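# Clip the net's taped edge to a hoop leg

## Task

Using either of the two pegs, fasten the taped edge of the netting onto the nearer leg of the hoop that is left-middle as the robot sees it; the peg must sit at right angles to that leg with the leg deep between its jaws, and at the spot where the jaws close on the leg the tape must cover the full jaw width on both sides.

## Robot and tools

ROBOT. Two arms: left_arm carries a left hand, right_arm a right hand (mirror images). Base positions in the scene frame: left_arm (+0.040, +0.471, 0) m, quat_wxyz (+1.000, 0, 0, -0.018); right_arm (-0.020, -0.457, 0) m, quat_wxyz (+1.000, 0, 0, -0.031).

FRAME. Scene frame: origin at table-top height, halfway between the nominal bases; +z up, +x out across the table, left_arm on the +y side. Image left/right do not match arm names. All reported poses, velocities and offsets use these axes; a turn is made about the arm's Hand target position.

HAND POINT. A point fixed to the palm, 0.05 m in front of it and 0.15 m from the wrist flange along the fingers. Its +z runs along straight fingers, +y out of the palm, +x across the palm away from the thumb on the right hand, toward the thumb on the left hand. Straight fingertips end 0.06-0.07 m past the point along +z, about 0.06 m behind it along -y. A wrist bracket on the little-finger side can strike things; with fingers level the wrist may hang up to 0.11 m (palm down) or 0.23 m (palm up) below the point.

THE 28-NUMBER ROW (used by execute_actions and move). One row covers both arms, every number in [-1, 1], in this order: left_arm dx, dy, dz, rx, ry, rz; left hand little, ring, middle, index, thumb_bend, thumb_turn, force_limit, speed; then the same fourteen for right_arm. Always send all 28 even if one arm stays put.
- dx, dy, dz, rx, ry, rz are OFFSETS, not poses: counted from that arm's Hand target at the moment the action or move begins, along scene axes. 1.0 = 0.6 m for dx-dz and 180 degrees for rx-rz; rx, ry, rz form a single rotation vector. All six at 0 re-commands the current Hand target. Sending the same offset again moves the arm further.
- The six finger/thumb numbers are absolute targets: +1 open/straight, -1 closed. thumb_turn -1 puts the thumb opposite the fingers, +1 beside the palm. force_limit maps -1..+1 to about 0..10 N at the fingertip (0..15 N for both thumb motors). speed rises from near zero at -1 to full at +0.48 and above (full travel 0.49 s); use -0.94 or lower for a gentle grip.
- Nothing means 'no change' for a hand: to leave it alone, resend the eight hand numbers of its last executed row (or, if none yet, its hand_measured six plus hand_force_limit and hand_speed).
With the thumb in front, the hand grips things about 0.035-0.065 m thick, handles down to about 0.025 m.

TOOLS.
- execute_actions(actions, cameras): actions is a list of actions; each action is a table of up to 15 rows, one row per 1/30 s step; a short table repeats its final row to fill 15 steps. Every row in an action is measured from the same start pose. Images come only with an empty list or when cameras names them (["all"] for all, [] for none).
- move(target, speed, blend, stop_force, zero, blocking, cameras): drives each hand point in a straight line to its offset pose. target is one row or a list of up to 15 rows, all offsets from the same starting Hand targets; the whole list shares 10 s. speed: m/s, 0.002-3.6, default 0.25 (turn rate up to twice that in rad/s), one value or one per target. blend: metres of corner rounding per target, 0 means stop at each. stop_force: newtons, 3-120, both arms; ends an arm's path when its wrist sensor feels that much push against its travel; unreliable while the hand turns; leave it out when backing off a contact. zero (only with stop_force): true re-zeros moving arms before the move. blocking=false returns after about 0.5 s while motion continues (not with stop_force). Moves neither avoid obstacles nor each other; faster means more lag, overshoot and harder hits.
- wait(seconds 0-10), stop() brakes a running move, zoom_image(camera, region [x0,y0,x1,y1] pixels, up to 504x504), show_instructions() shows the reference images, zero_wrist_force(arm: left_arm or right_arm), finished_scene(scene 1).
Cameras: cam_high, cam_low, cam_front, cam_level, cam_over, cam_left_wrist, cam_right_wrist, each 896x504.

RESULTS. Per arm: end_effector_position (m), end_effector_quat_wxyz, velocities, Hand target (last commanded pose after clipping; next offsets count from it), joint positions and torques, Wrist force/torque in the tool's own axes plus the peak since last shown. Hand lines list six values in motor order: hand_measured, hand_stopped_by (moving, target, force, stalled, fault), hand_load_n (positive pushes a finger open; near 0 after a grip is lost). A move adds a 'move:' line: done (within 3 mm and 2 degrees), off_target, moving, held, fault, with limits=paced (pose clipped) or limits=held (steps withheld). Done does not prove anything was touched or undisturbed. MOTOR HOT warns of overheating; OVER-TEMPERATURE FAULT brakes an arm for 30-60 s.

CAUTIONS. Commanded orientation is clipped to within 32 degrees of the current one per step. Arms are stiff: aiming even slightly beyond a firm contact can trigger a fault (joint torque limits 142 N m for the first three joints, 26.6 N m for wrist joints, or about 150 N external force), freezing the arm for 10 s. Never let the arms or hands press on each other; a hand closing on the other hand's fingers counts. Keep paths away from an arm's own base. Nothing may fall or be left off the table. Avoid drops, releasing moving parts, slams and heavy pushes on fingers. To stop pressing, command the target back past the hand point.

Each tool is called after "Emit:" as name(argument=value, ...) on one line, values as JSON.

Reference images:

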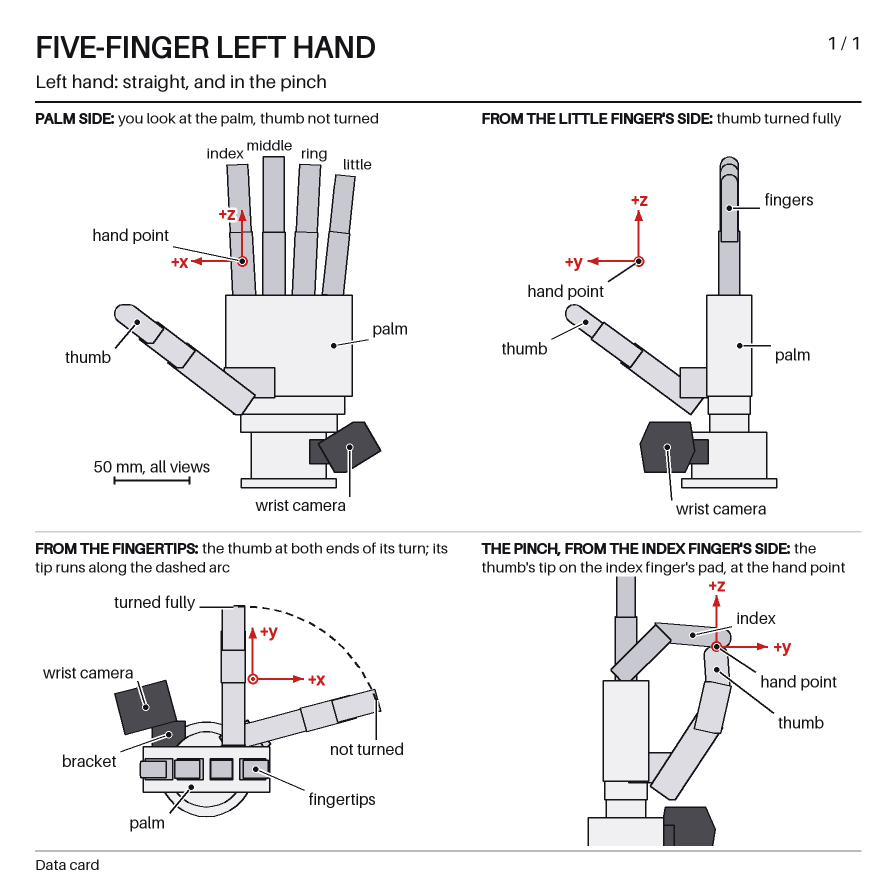

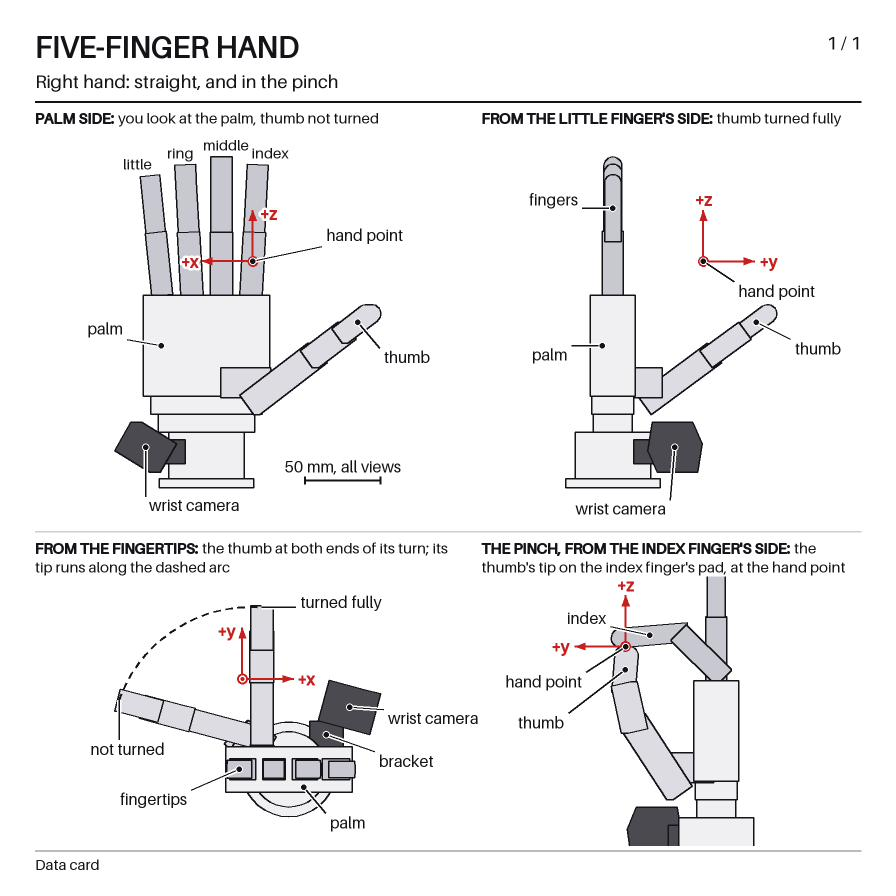

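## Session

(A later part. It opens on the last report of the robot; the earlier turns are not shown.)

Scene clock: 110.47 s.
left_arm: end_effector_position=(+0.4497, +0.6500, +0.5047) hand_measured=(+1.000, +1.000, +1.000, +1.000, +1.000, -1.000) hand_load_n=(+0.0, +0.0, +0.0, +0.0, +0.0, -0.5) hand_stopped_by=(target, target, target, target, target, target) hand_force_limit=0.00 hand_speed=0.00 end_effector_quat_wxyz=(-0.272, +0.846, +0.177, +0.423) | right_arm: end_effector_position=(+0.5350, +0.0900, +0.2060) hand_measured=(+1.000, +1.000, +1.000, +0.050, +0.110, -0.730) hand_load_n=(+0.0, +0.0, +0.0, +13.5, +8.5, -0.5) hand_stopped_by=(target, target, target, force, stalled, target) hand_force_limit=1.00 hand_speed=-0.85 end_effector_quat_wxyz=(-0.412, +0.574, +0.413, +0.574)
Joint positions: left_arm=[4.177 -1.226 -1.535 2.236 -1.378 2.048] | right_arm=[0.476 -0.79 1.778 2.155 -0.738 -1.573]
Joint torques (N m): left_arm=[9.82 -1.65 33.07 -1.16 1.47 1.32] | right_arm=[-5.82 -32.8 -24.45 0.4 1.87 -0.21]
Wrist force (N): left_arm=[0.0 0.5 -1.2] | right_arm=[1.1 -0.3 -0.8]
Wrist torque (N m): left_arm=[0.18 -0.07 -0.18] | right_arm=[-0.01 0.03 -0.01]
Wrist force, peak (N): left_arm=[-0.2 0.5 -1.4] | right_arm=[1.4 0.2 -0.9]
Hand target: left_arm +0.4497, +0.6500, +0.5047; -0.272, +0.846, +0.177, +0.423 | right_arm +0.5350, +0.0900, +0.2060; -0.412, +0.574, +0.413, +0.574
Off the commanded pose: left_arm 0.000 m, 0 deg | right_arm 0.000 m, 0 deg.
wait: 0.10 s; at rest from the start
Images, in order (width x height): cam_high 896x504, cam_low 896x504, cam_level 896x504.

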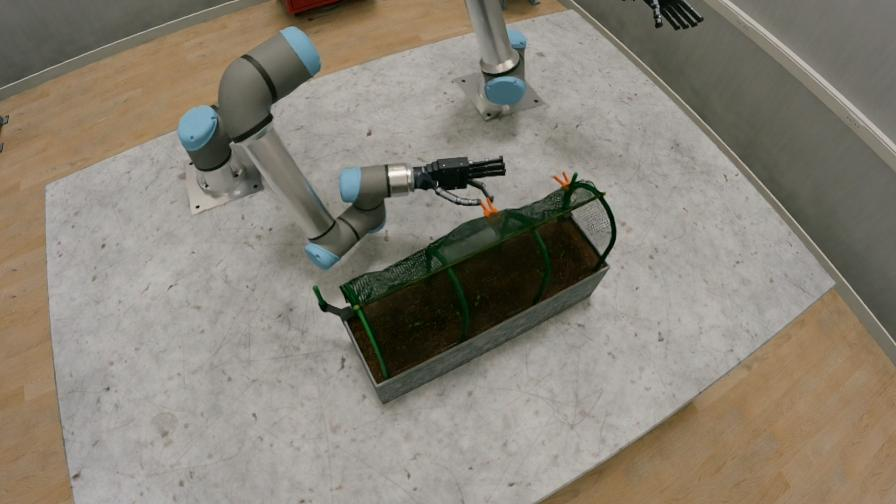

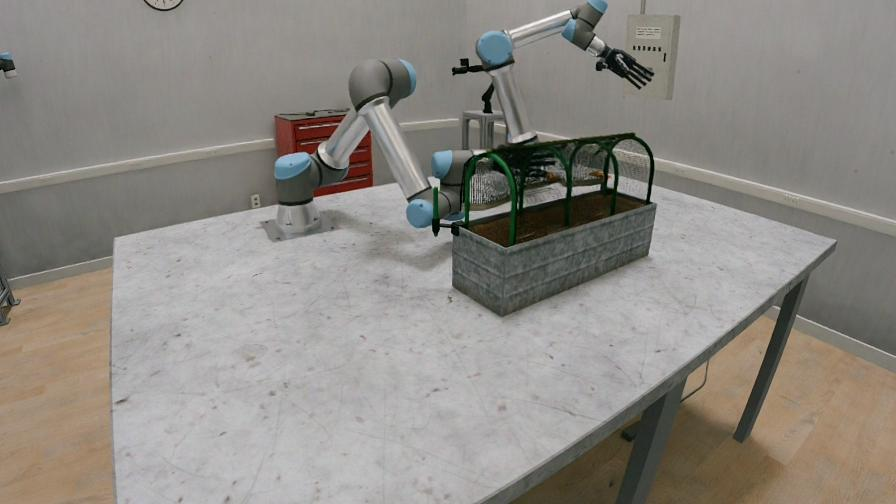

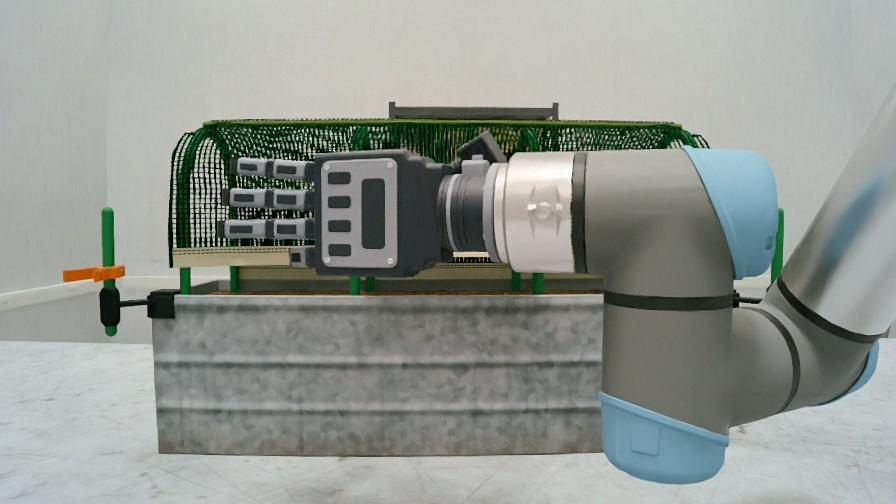

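Emit:
move(target=[0,0,0,0,0,0,1,1,1,1,1,-1,0,0,0.0133,-0.0145,0,0,0,0.0194,1,1,1,-0.02,0.1,-0.73,1.0,-0.85], speed=0.05, cameras=["cam_front","cam_over","cam_right_wrist","cam_high","cam_level"])

Emit:
zoom_image(camera="cam_over", region=[340, 190, 430, 280])

Emit:
zoom_image(camera="cam_right_wrist", region=[420, 180, 700, 440])

Emit:
zoom_image(camera="cam_front", region=[370, 210, 450, 280])

Emit:
zoom_image(camera="cam_high", region=[460, 170, 560, 250])

Scene clock: 115.47 s.
left_arm: end_effector_position=(+0.4497, +0.6500, +0.5047) hand_measured=(+1.000, +1.000, +1.000, +1.000, +1.000, -1.000) hand_load_n=(+0.0, -0.5, +0.0, +0.0, +0.0, +0.0) hand_stopped_by=(target, target, target, target, target, target) hand_force_limit=0.00 hand_speed=0.00 end_effector_quat_wxyz=(-0.272, +0.846, +0.177, +0.423) | right_arm: end_effector_position=(+0.5429, +0.0814, +0.2060) hand_measured=(+1.000, +1.000, +1.000, +0.050, +0.110, -0.730) hand_load_n=(+0.0, +0.0, +0.0, +13.5, +8.5, -0.5) hand_stopped_by=(target, target, target, force, stalled, target) hand_force_limit=1.00 hand_speed=-0.85 end_effector_quat_wxyz=(-0.430, +0.561, +0.431, +0.562)
Joint positions: left_arm=[4.177 -1.226 -1.535 2.236 -1.378 2.048] | right_arm=[0.431 -0.78 1.754 2.168 -0.632 -1.573]
Joint torques (N m): left_arm=[10.14 -0.26 32.05 -1.19 1.52 1.38] | right_arm=[-5.13 -32.68 -24.3 0.43 1.82 -0.26]
Wrist force (N): left_arm=[-0.3 0.2 -1.2] | right_arm=[1.1 0.1 -0.8]
Wrist torque (N m): left_arm=[0.13 -0.02 -0.19] | right_arm=[0.05 0.04 -0.01]
Wrist force, peak (N): left_arm=[-0.3 0.4 -1.5] | right_arm=[1.5 0.1 -1.1]
Hand target: left_arm +0.4497, +0.6500, +0.5047; -0.272, +0.846, +0.177, +0.423 | right_arm +0.5430, +0.0813, +0.2060; -0.430, +0.561, +0.431, +0.561
Off the commanded pose: left_arm 0.000 m, 0 deg | right_arm 0.000 m, 0 deg.
move: done
Images, in order (width x height): cam_high 896x504, cam_front 896x504, cam_level 896x504, cam_over 896x504, cam_right_wrist 896x504.

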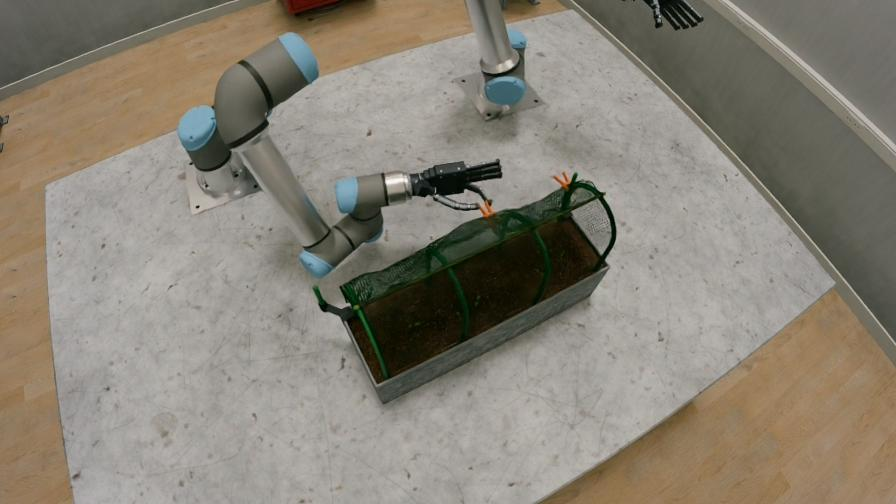

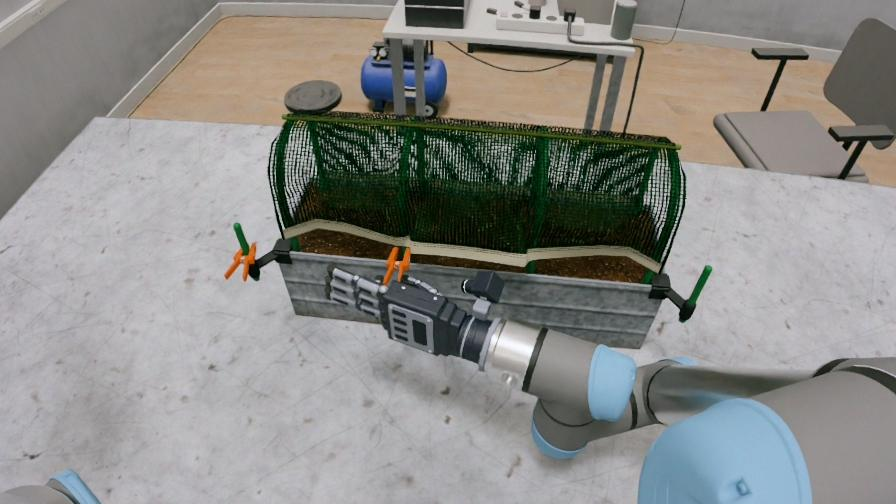

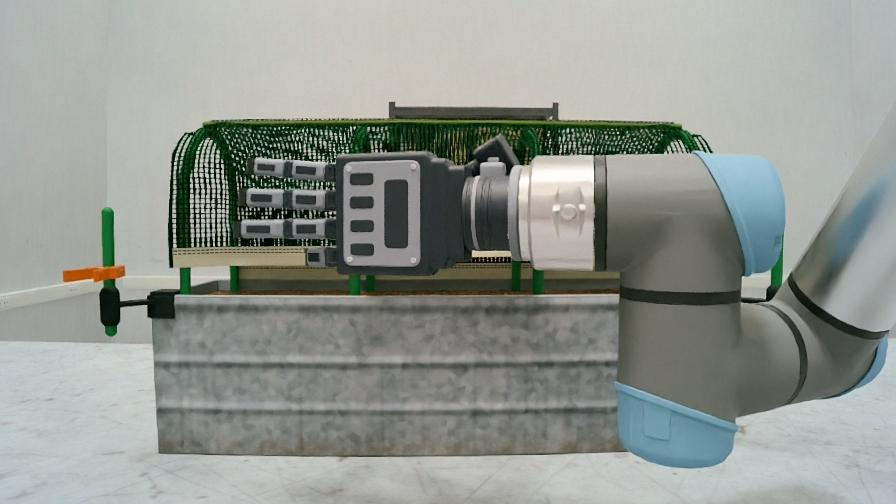

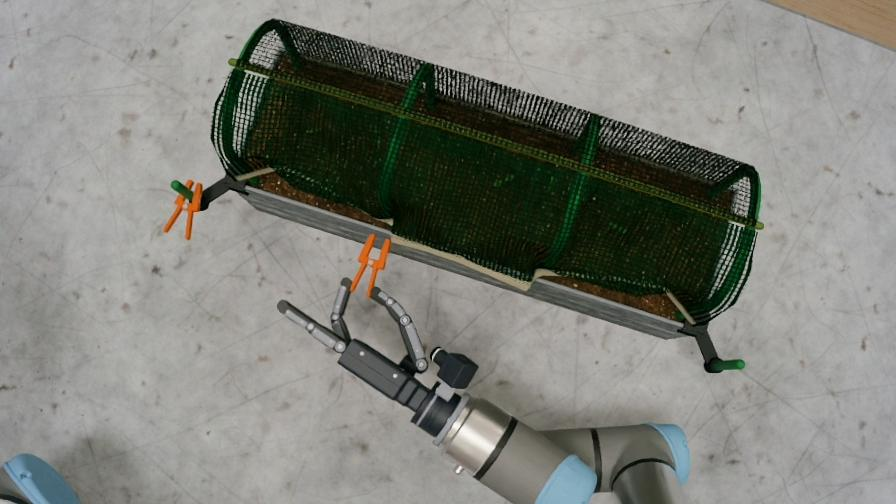

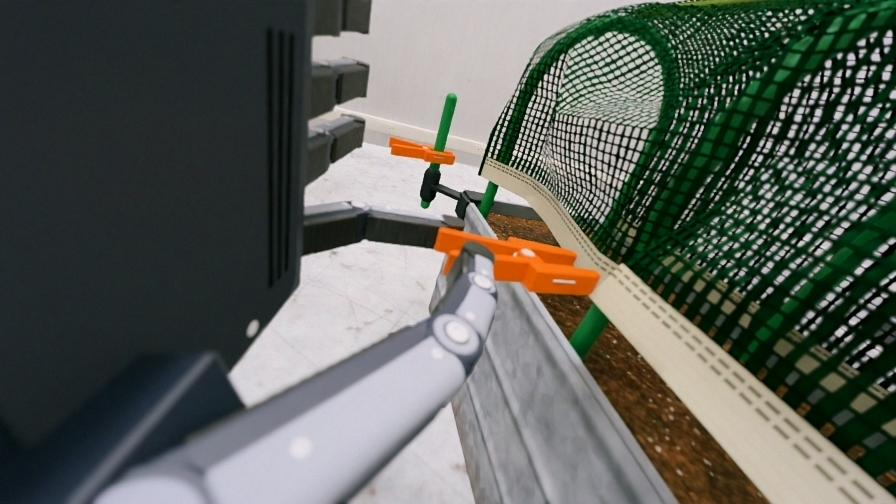

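Scaled by 5.600 from the camera's 896x504 image, which has a finer 1280x720 frame.

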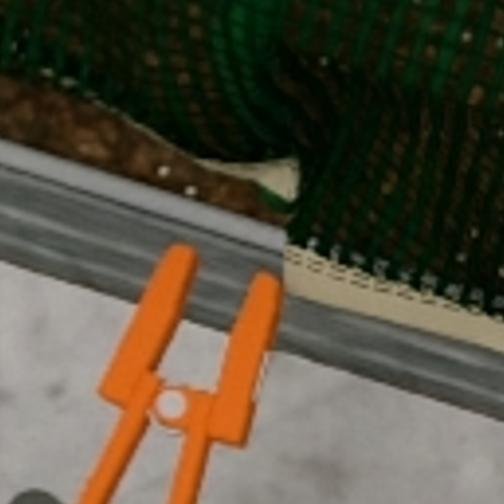

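Scaled by 1.800 from the camera's 896x504 image, which has a finer 1280x720 frame.

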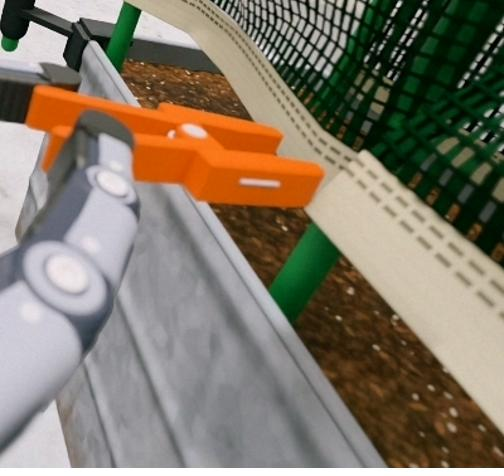

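Scaled by 6.300 from the camera's 896x504 image, which has a finer 1280x720 frame.

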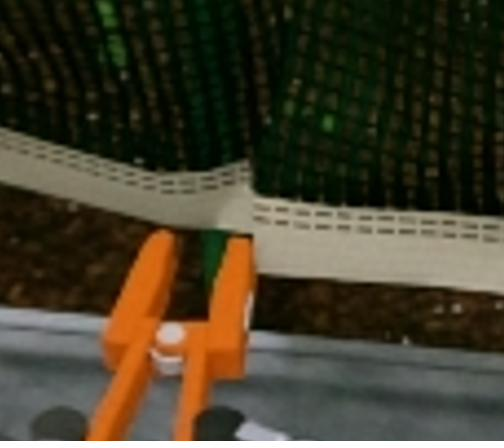

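Scaled by 5.040 from the camera's 896x504 image, which has a finer 1280x720 frame.

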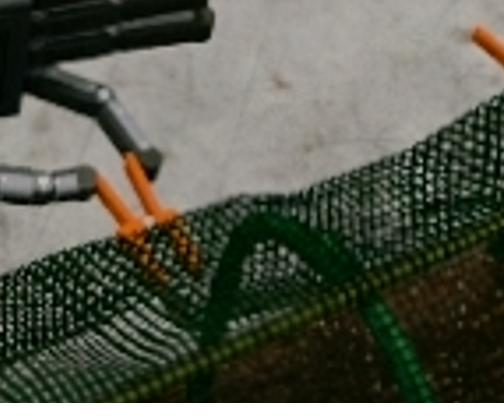

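Emit:
zoom_image(camera="cam_level", region=[160, 220, 360, 310])

Emit:
zoom_image(camera="cam_level", region=[400, 220, 620, 310])

Emit:
zoom_image(camera="cam_front", region=[270, 200, 700, 290])

Scaled by 2.520 from the camera's 896x504 image, which has a finer 1280x720 frame.

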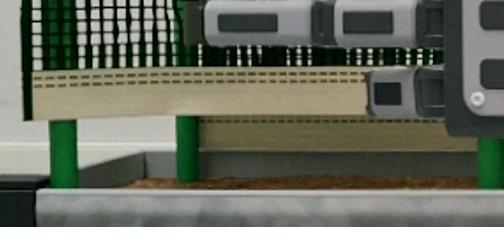

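Scaled by 2.291 from the camera's 896x504 image, which has a finer 1280x720 frame.

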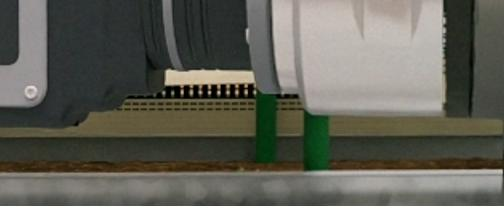

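Scaled by 1.172 from the camera's 896x504 image, which has a finer 1280x720 frame.

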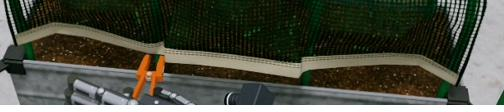

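Emit:
zoom_image(camera="cam_over", region=[362, 188, 412, 246])

Emit:
zoom_image(camera="cam_front", region=[385, 225, 425, 270])

Emit:
zoom_image(camera="cam_right_wrist", region=[560, 220, 680, 360])

Scaled by 8.690 from the camera's 896x504 image, which has a finer 1280x720 frame.

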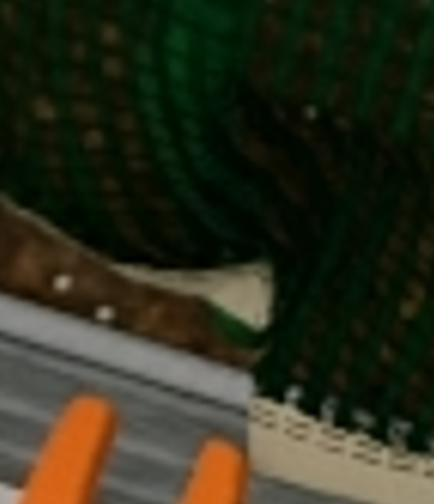

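Scaled by 11.200 from the camera's 896x504 image, which has a finer 1280x720 frame.

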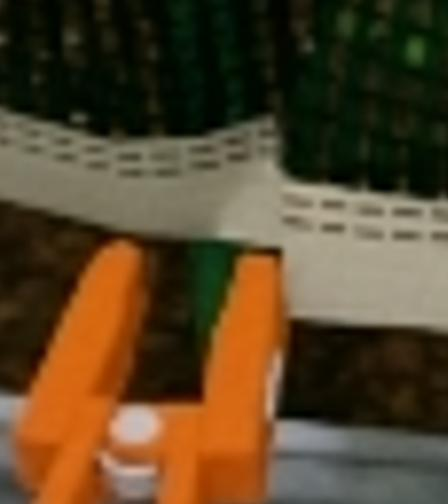

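Scaled by 3.600 from the camera's 896x504 image, which has a finer 1280x720 frame.

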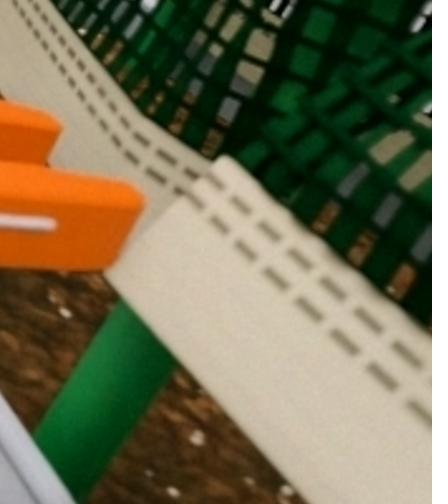

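Emit:
move(target=[0,0,0,0,0,0,1,1,1,1,1,-1,0,0,0.0183,0,0,0,0,0,1,1,1,-0.02,0.1,-0.73,1.0,-0.85], speed=0.03, stop_force=8, cameras=["cam_front","cam_over","cam_right_wrist"])

Emit:
zoom_image(camera="cam_over", region=[362, 188, 412, 246])

Emit:
zoom_image(camera="cam_front", region=[385, 215, 435, 270])

Emit:
zoom_image(camera="cam_right_wrist", region=[500, 200, 680, 360])

Scene clock: 124.20 s.
left_arm: end_effector_position=(+0.4497, +0.6500, +0.5047) hand_measured=(+1.000, +1.000, +1.000, +1.000, +1.000, -1.000) hand_load_n=(+0.0, +0.0, +0.0, +0.0, +0.0, +0.0) hand_stopped_by=(target, target, target, target, target, target) hand_force_limit=0.00 hand_speed=0.00 end_effector_quat_wxyz=(-0.272, +0.846, +0.177, +0.423) | right_arm: end_effector_position=(+0.5539, +0.0813, +0.2060) hand_measured=(+1.000, +1.000, +1.000, +0.050, +0.110, -0.730) hand_load_n=(+0.0, +0.0, +0.0, +13.5, +8.5, -0.5) hand_stopped_by=(target, target, target, force, stalled, target) hand_force_limit=1.00 hand_speed=-0.85 end_effector_quat_wxyz=(-0.430, +0.561, +0.431, +0.561)
Joint positions: left_arm=[4.177 -1.226 -1.535 2.236 -1.378 2.048] | right_arm=[0.424 -0.767 1.724 2.186 -0.624 -1.573]
Joint torques (N m): left_arm=[10.9 -0.78 31.48 -1.21 1.62 1.32] | right_arm=[-5.42 -34.16 -24.64 0.51 1.95 -0.16]
Wrist force (N): left_arm=[0.0 0.4 -1.2] | right_arm=[1.3 -0.2 -0.9]
Wrist torque (N m): left_arm=[0.16 -0.07 -0.18] | right_arm=[0.02 0.03 -0.01]
Wrist force, peak (N): left_arm=[-0.1 0.3 -1.4] | right_arm=[1.5 0.2 -1.3]
Hand target: left_arm +0.4497, +0.6500, +0.5047; -0.272, +0.846, +0.177, +0.423 | right_arm +0.5539, +0.0813, +0.2060; -0.430, +0.561, +0.431, +0.561
Off the commanded pose: left_arm 0.000 m, 0 deg | right_arm 0.000 m, 0 deg.
move: done
Images, in order (width x height): cam_front 896x504, cam_over 896x504, cam_right_wrist 896x504.

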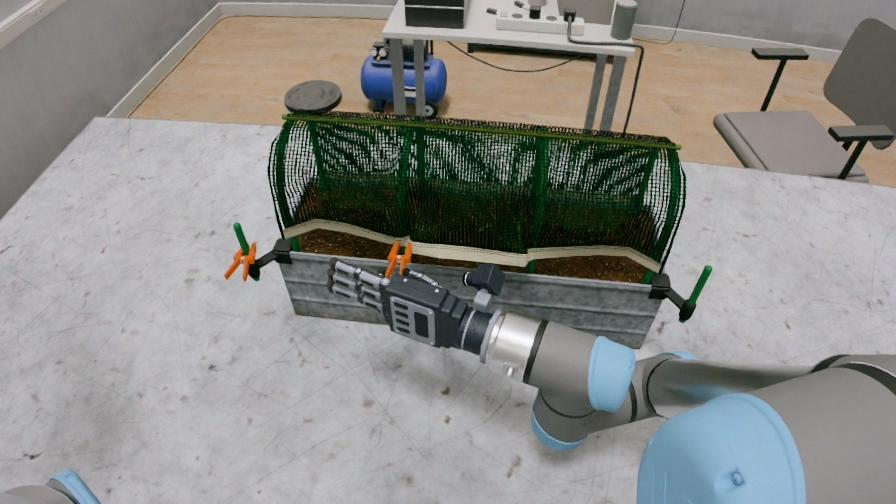

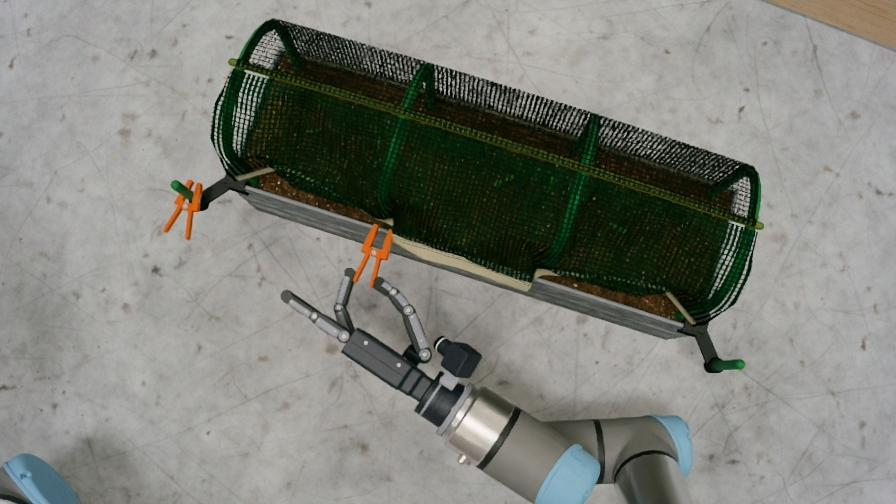

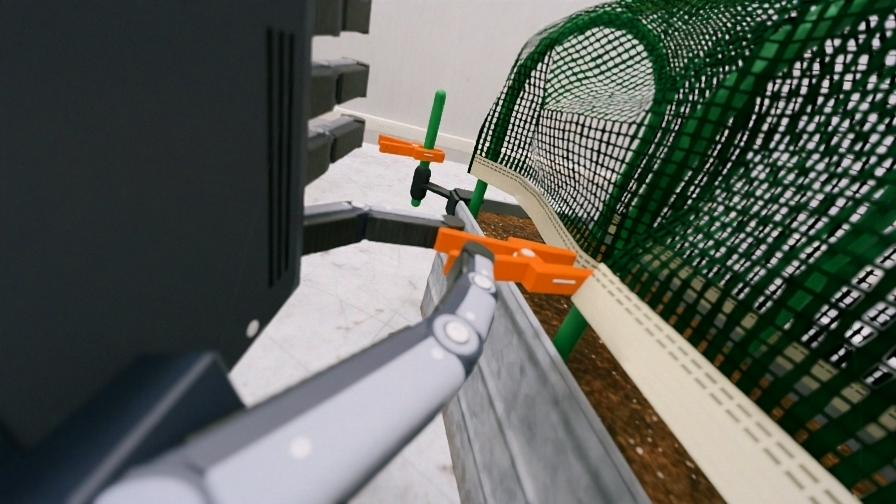

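Scaled by 8.690 from the camera's 896x504 image, which has a finer 1280x720 frame.

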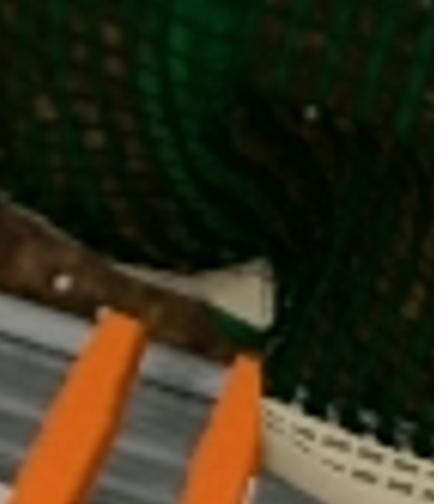

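Scaled by 9.164 from the camera's 896x504 image, which has a finer 1280x720 frame.

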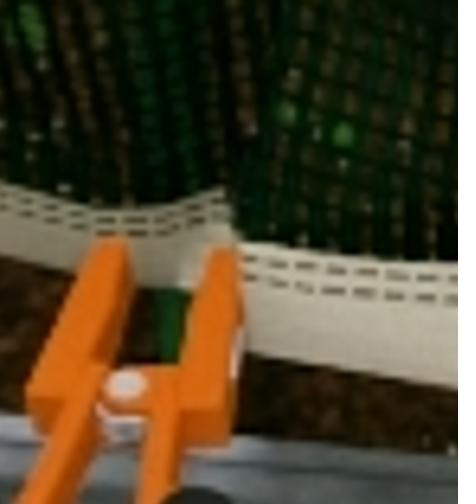

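Scaled by 2.800 from the camera's 896x504 image, which has a finer 1280x720 frame.

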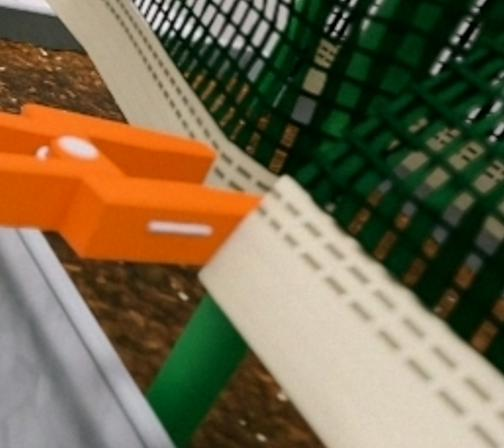

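Emit:
move(target=[0,0,0,0,0,0,1,1,1,1,1,-1,0,0,0.0217,0,0,0,0,0,1,1,1,-0.02,0.1,-0.73,1.0,-0.85], speed=0.03, stop_force=18, cameras=["cam_front","cam_over","cam_right_wrist"])

Emit:
zoom_image(camera="cam_over", region=[352, 188, 412, 258])

Emit:
zoom_image(camera="cam_front", region=[385, 215, 435, 270])

Emit:
zoom_image(camera="cam_right_wrist", region=[500, 200, 680, 360])

Scene clock: 127.37 s.
left_arm: end_effector_position=(+0.4497, +0.6500, +0.5047) hand_measured=(+1.000, +1.000, +1.000, +1.000, +1.000, -1.000) hand_load_n=(+0.0, +0.0, +0.0, +0.0, +0.0, -0.5) hand_stopped_by=(target, target, target, target, target, target) hand_force_limit=0.00 hand_speed=0.00 end_effector_quat_wxyz=(-0.272, +0.846, +0.177, +0.423) | right_arm: end_effector_position=(+0.5670, +0.0813, +0.2060) hand_measured=(+1.000, +1.000, +1.000, +0.050, +0.110, -0.730) hand_load_n=(+0.0, +0.0, +0.0, +13.5, +9.0, -1.0) hand_stopped_by=(target, target, target, force, stalled, target) hand_force_limit=1.00 hand_speed=-0.85 end_effector_quat_wxyz=(-0.430, +0.561, +0.431, +0.561)
Joint positions: left_arm=[4.177 -1.226 -1.535 2.236 -1.378 2.048] | right_arm=[0.415 -0.752 1.688 2.206 -0.615 -1.573]
Joint torques (N m): left_arm=[11.26 -1.19 31.74 -1.08 1.56 1.24] | right_arm=[-6.15 -34.5 -24.98 0.66 1.66 -0.45]
Wrist force (N): left_arm=[-0.1 0.2 -1.2] | right_arm=[1.6 -0.4 -0.9]
Wrist torque (N m): left_arm=[0.13 -0.05 -0.18] | right_arm=[0.08 0.02 0.01]
Wrist force, peak (N): left_arm=[0.1 0.2 -1.5] | right_arm=[1.8 -0.1 -1.0]
Hand target: left_arm +0.4497, +0.6500, +0.5047; -0.272, +0.846, +0.177, +0.423 | right_arm +0.5670, +0.0813, +0.2060; -0.430, +0.561, +0.431, +0.561
Off the commanded pose: left_arm 0.000 m, 0 deg | right_arm 0.000 m, 0 deg.
move: done
Images, in order (width x height): cam_front 896x504, cam_over 896x504, cam_right_wrist 896x504.

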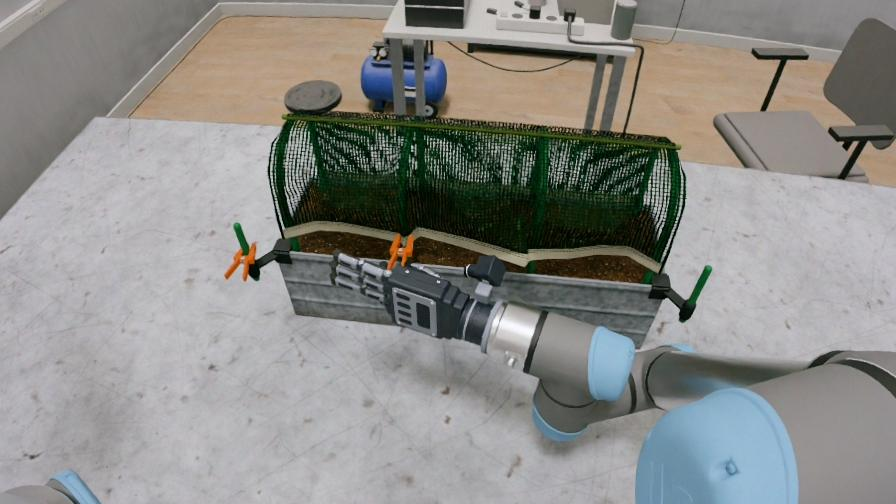

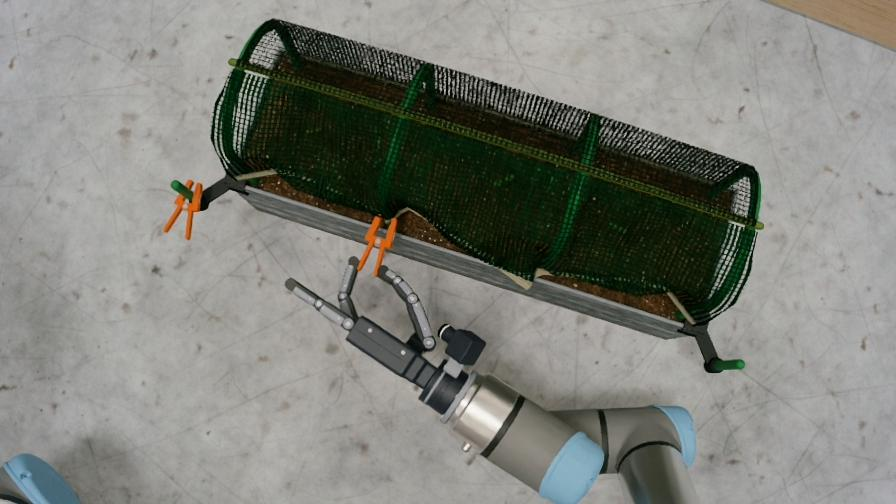

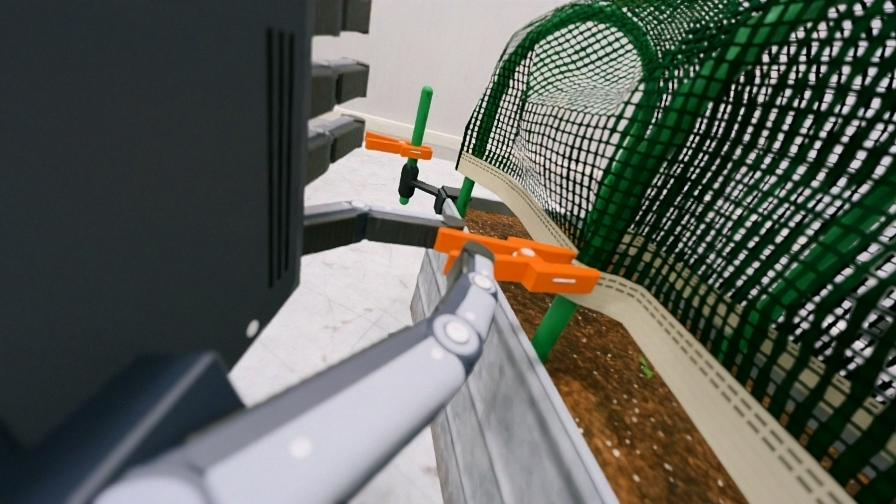

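Scaled by 7.200 from the camera's 896x504 image, which has a finer 1280x720 frame.

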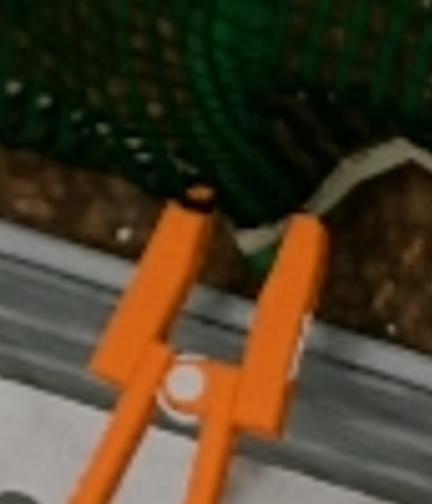

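Scaled by 9.164 from the camera's 896x504 image, which has a finer 1280x720 frame.

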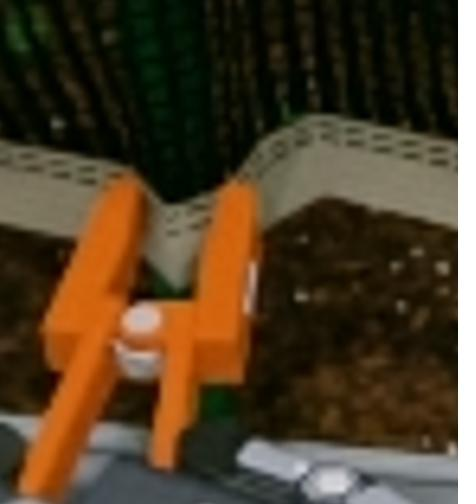

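Scaled by 2.800 from the camera's 896x504 image, which has a finer 1280x720 frame.

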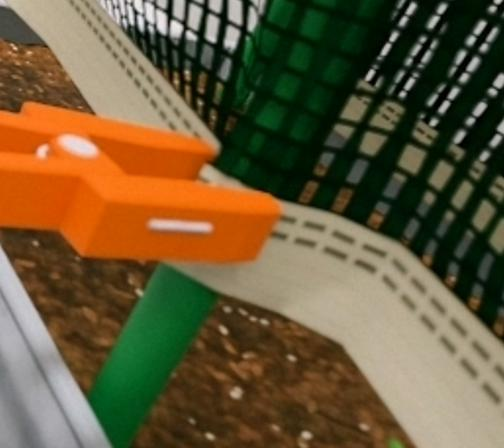

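Emit:
zoom_image(camera="cam_right_wrist", region=[540, 220, 640, 320])

Emit:
zoom_image(camera="cam_front", region=[385, 225, 425, 260])

Scaled by 5.040 from the camera's 896x504 image, which has a finer 1280x720 frame.

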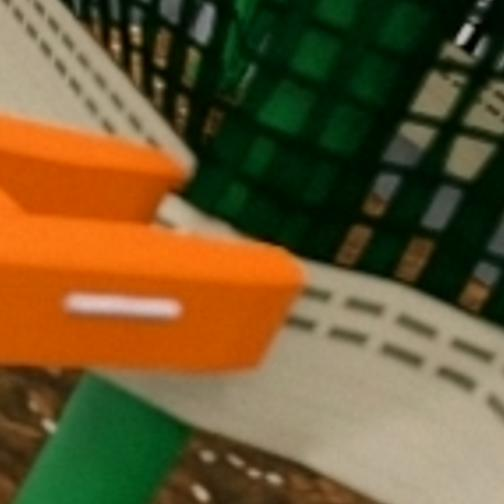

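Scaled by 12.600 from the camera's 896x504 image, which has a finer 1280x720 frame.

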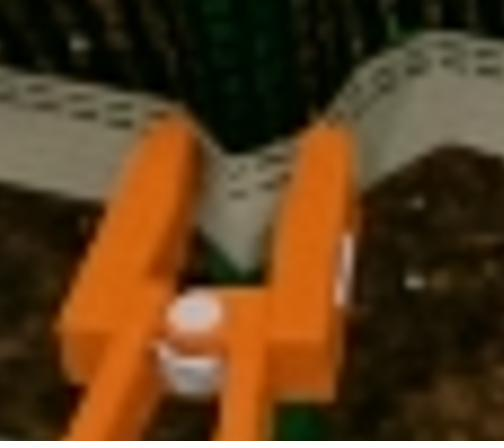

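Emit:
move(target=[0,0,0,0,0,0,1,1,1,1,1,-1,0,0,0,0,-0.0075,0,0,0,1,1,1,-0.02,0.1,-0.73,1.0,-0.85], speed=0.02, cameras=["cam_front","cam_over","cam_right_wrist"])

Emit:
zoom_image(camera="cam_right_wrist", region=[540, 220, 640, 320])

Emit:
zoom_image(camera="cam_front", region=[385, 225, 425, 260])

Emit:
zoom_image(camera="cam_over", region=[352, 188, 412, 258])

Scene clock: 129.30 s.
left_arm: end_effector_position=(+0.4497, +0.6500, +0.5047) hand_measured=(+1.000, +1.000, +1.000, +1.000, +1.000, -1.000) hand_load_n=(+0.0, +0.0, -0.5, +0.0, +0.0, +0.0) hand_stopped_by=(target, target, target, target, target, target) hand_force_limit=0.00 hand_speed=0.00 end_effector_quat_wxyz=(-0.272, +0.846, +0.177, +0.423) | right_arm: end_effector_position=(+0.5670, +0.0813, +0.2017) hand_measured=(+1.000, +1.000, +1.000, +0.050, +0.110, -0.730) hand_load_n=(+0.0, +0.0, +0.0, +14.0, +8.5, -0.5) hand_stopped_by=(target, target, target, force, stalled, target) hand_force_limit=1.00 hand_speed=-0.85 end_effector_quat_wxyz=(-0.430, +0.561, +0.431, +0.561)
Joint positions: left_arm=[4.177 -1.226 -1.535 2.236 -1.378 2.048] | right_arm=[0.415 -0.744 1.687 2.199 -0.615 -1.573]
Joint torques (N m): left_arm=[9.91 -0.16 32.89 -0.99 1.58 1.37] | right_arm=[-5.87 -33.77 -25.03 -2.62 1.73 -0.59]
Wrist force (N): left_arm=[-0.1 0.2 -1.0] | right_arm=[1.2 -0.3 -0.8]
Wrist torque (N m): left_arm=[0.12 -0.04 -0.18] | right_arm=[0.08 0.09 -0.02]
Wrist force, peak (N): left_arm=[0.0 0.4 -1.4] | right_arm=[1.6 -0.6 -0.8]
Hand target: left_arm +0.4497, +0.6500, +0.5047; -0.272, +0.846, +0.177, +0.423 | right_arm +0.5670, +0.0813, +0.2015; -0.430, +0.561, +0.431, +0.561
Off the commanded pose: left_arm 0.000 m, 0 deg | right_arm 0.000 m, 0 deg.
move: done
Images, in order (width x height): cam_front 896x504, cam_over 896x504, cam_right_wrist 896x504.

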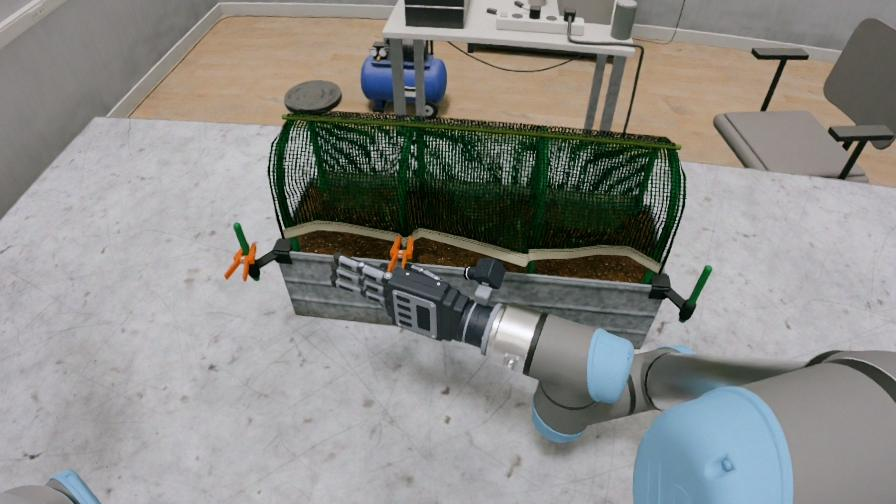

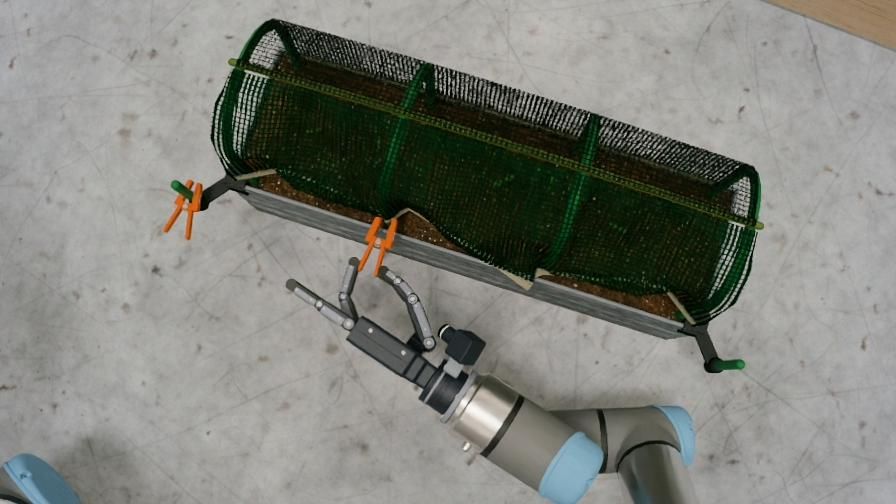

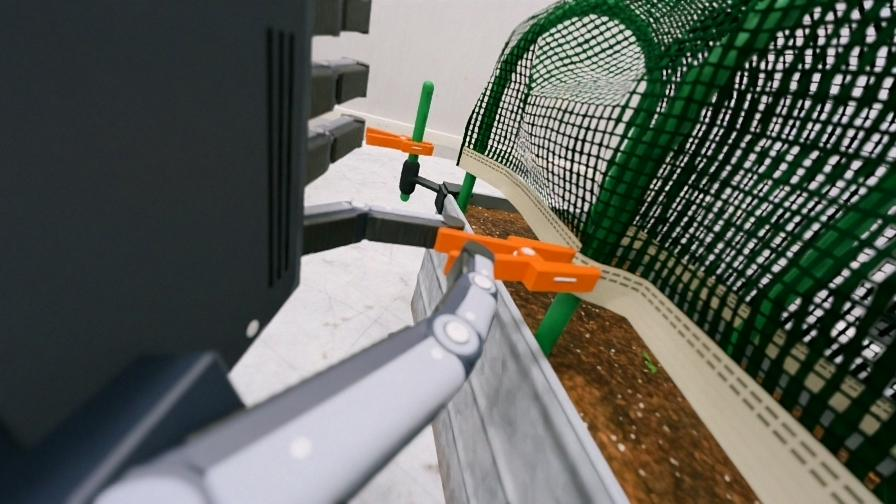

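Scaled by 5.040 from the camera's 896x504 image, which has a finer 1280x720 frame.

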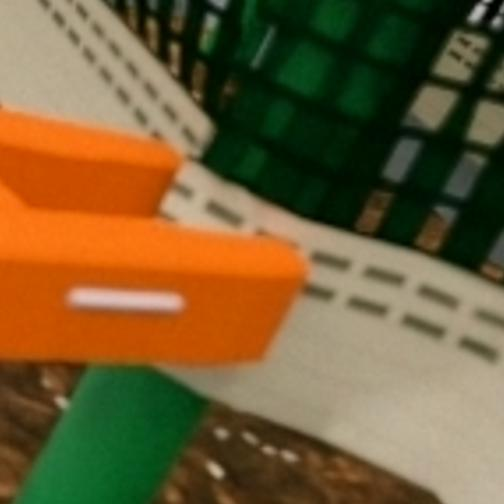

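Scaled by 12.600 from the camera's 896x504 image, which has a finer 1280x720 frame.

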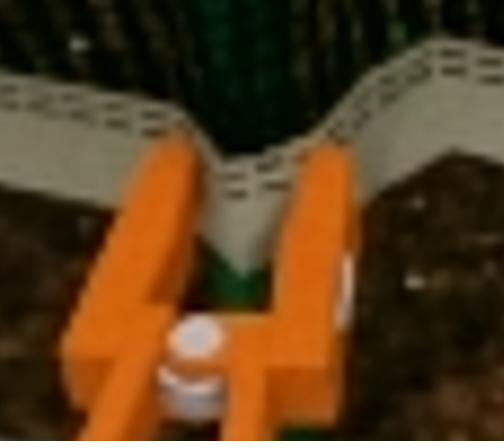

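Scaled by 7.200 from the camera's 896x504 image, which has a finer 1280x720 frame.

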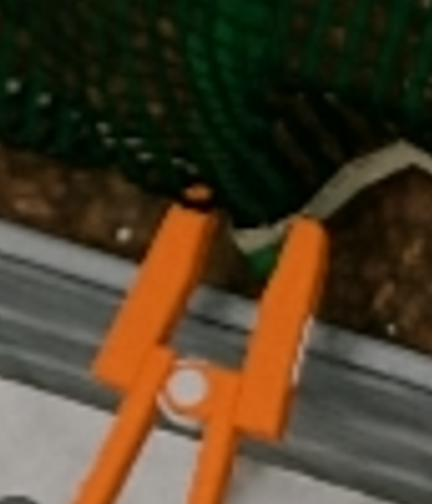

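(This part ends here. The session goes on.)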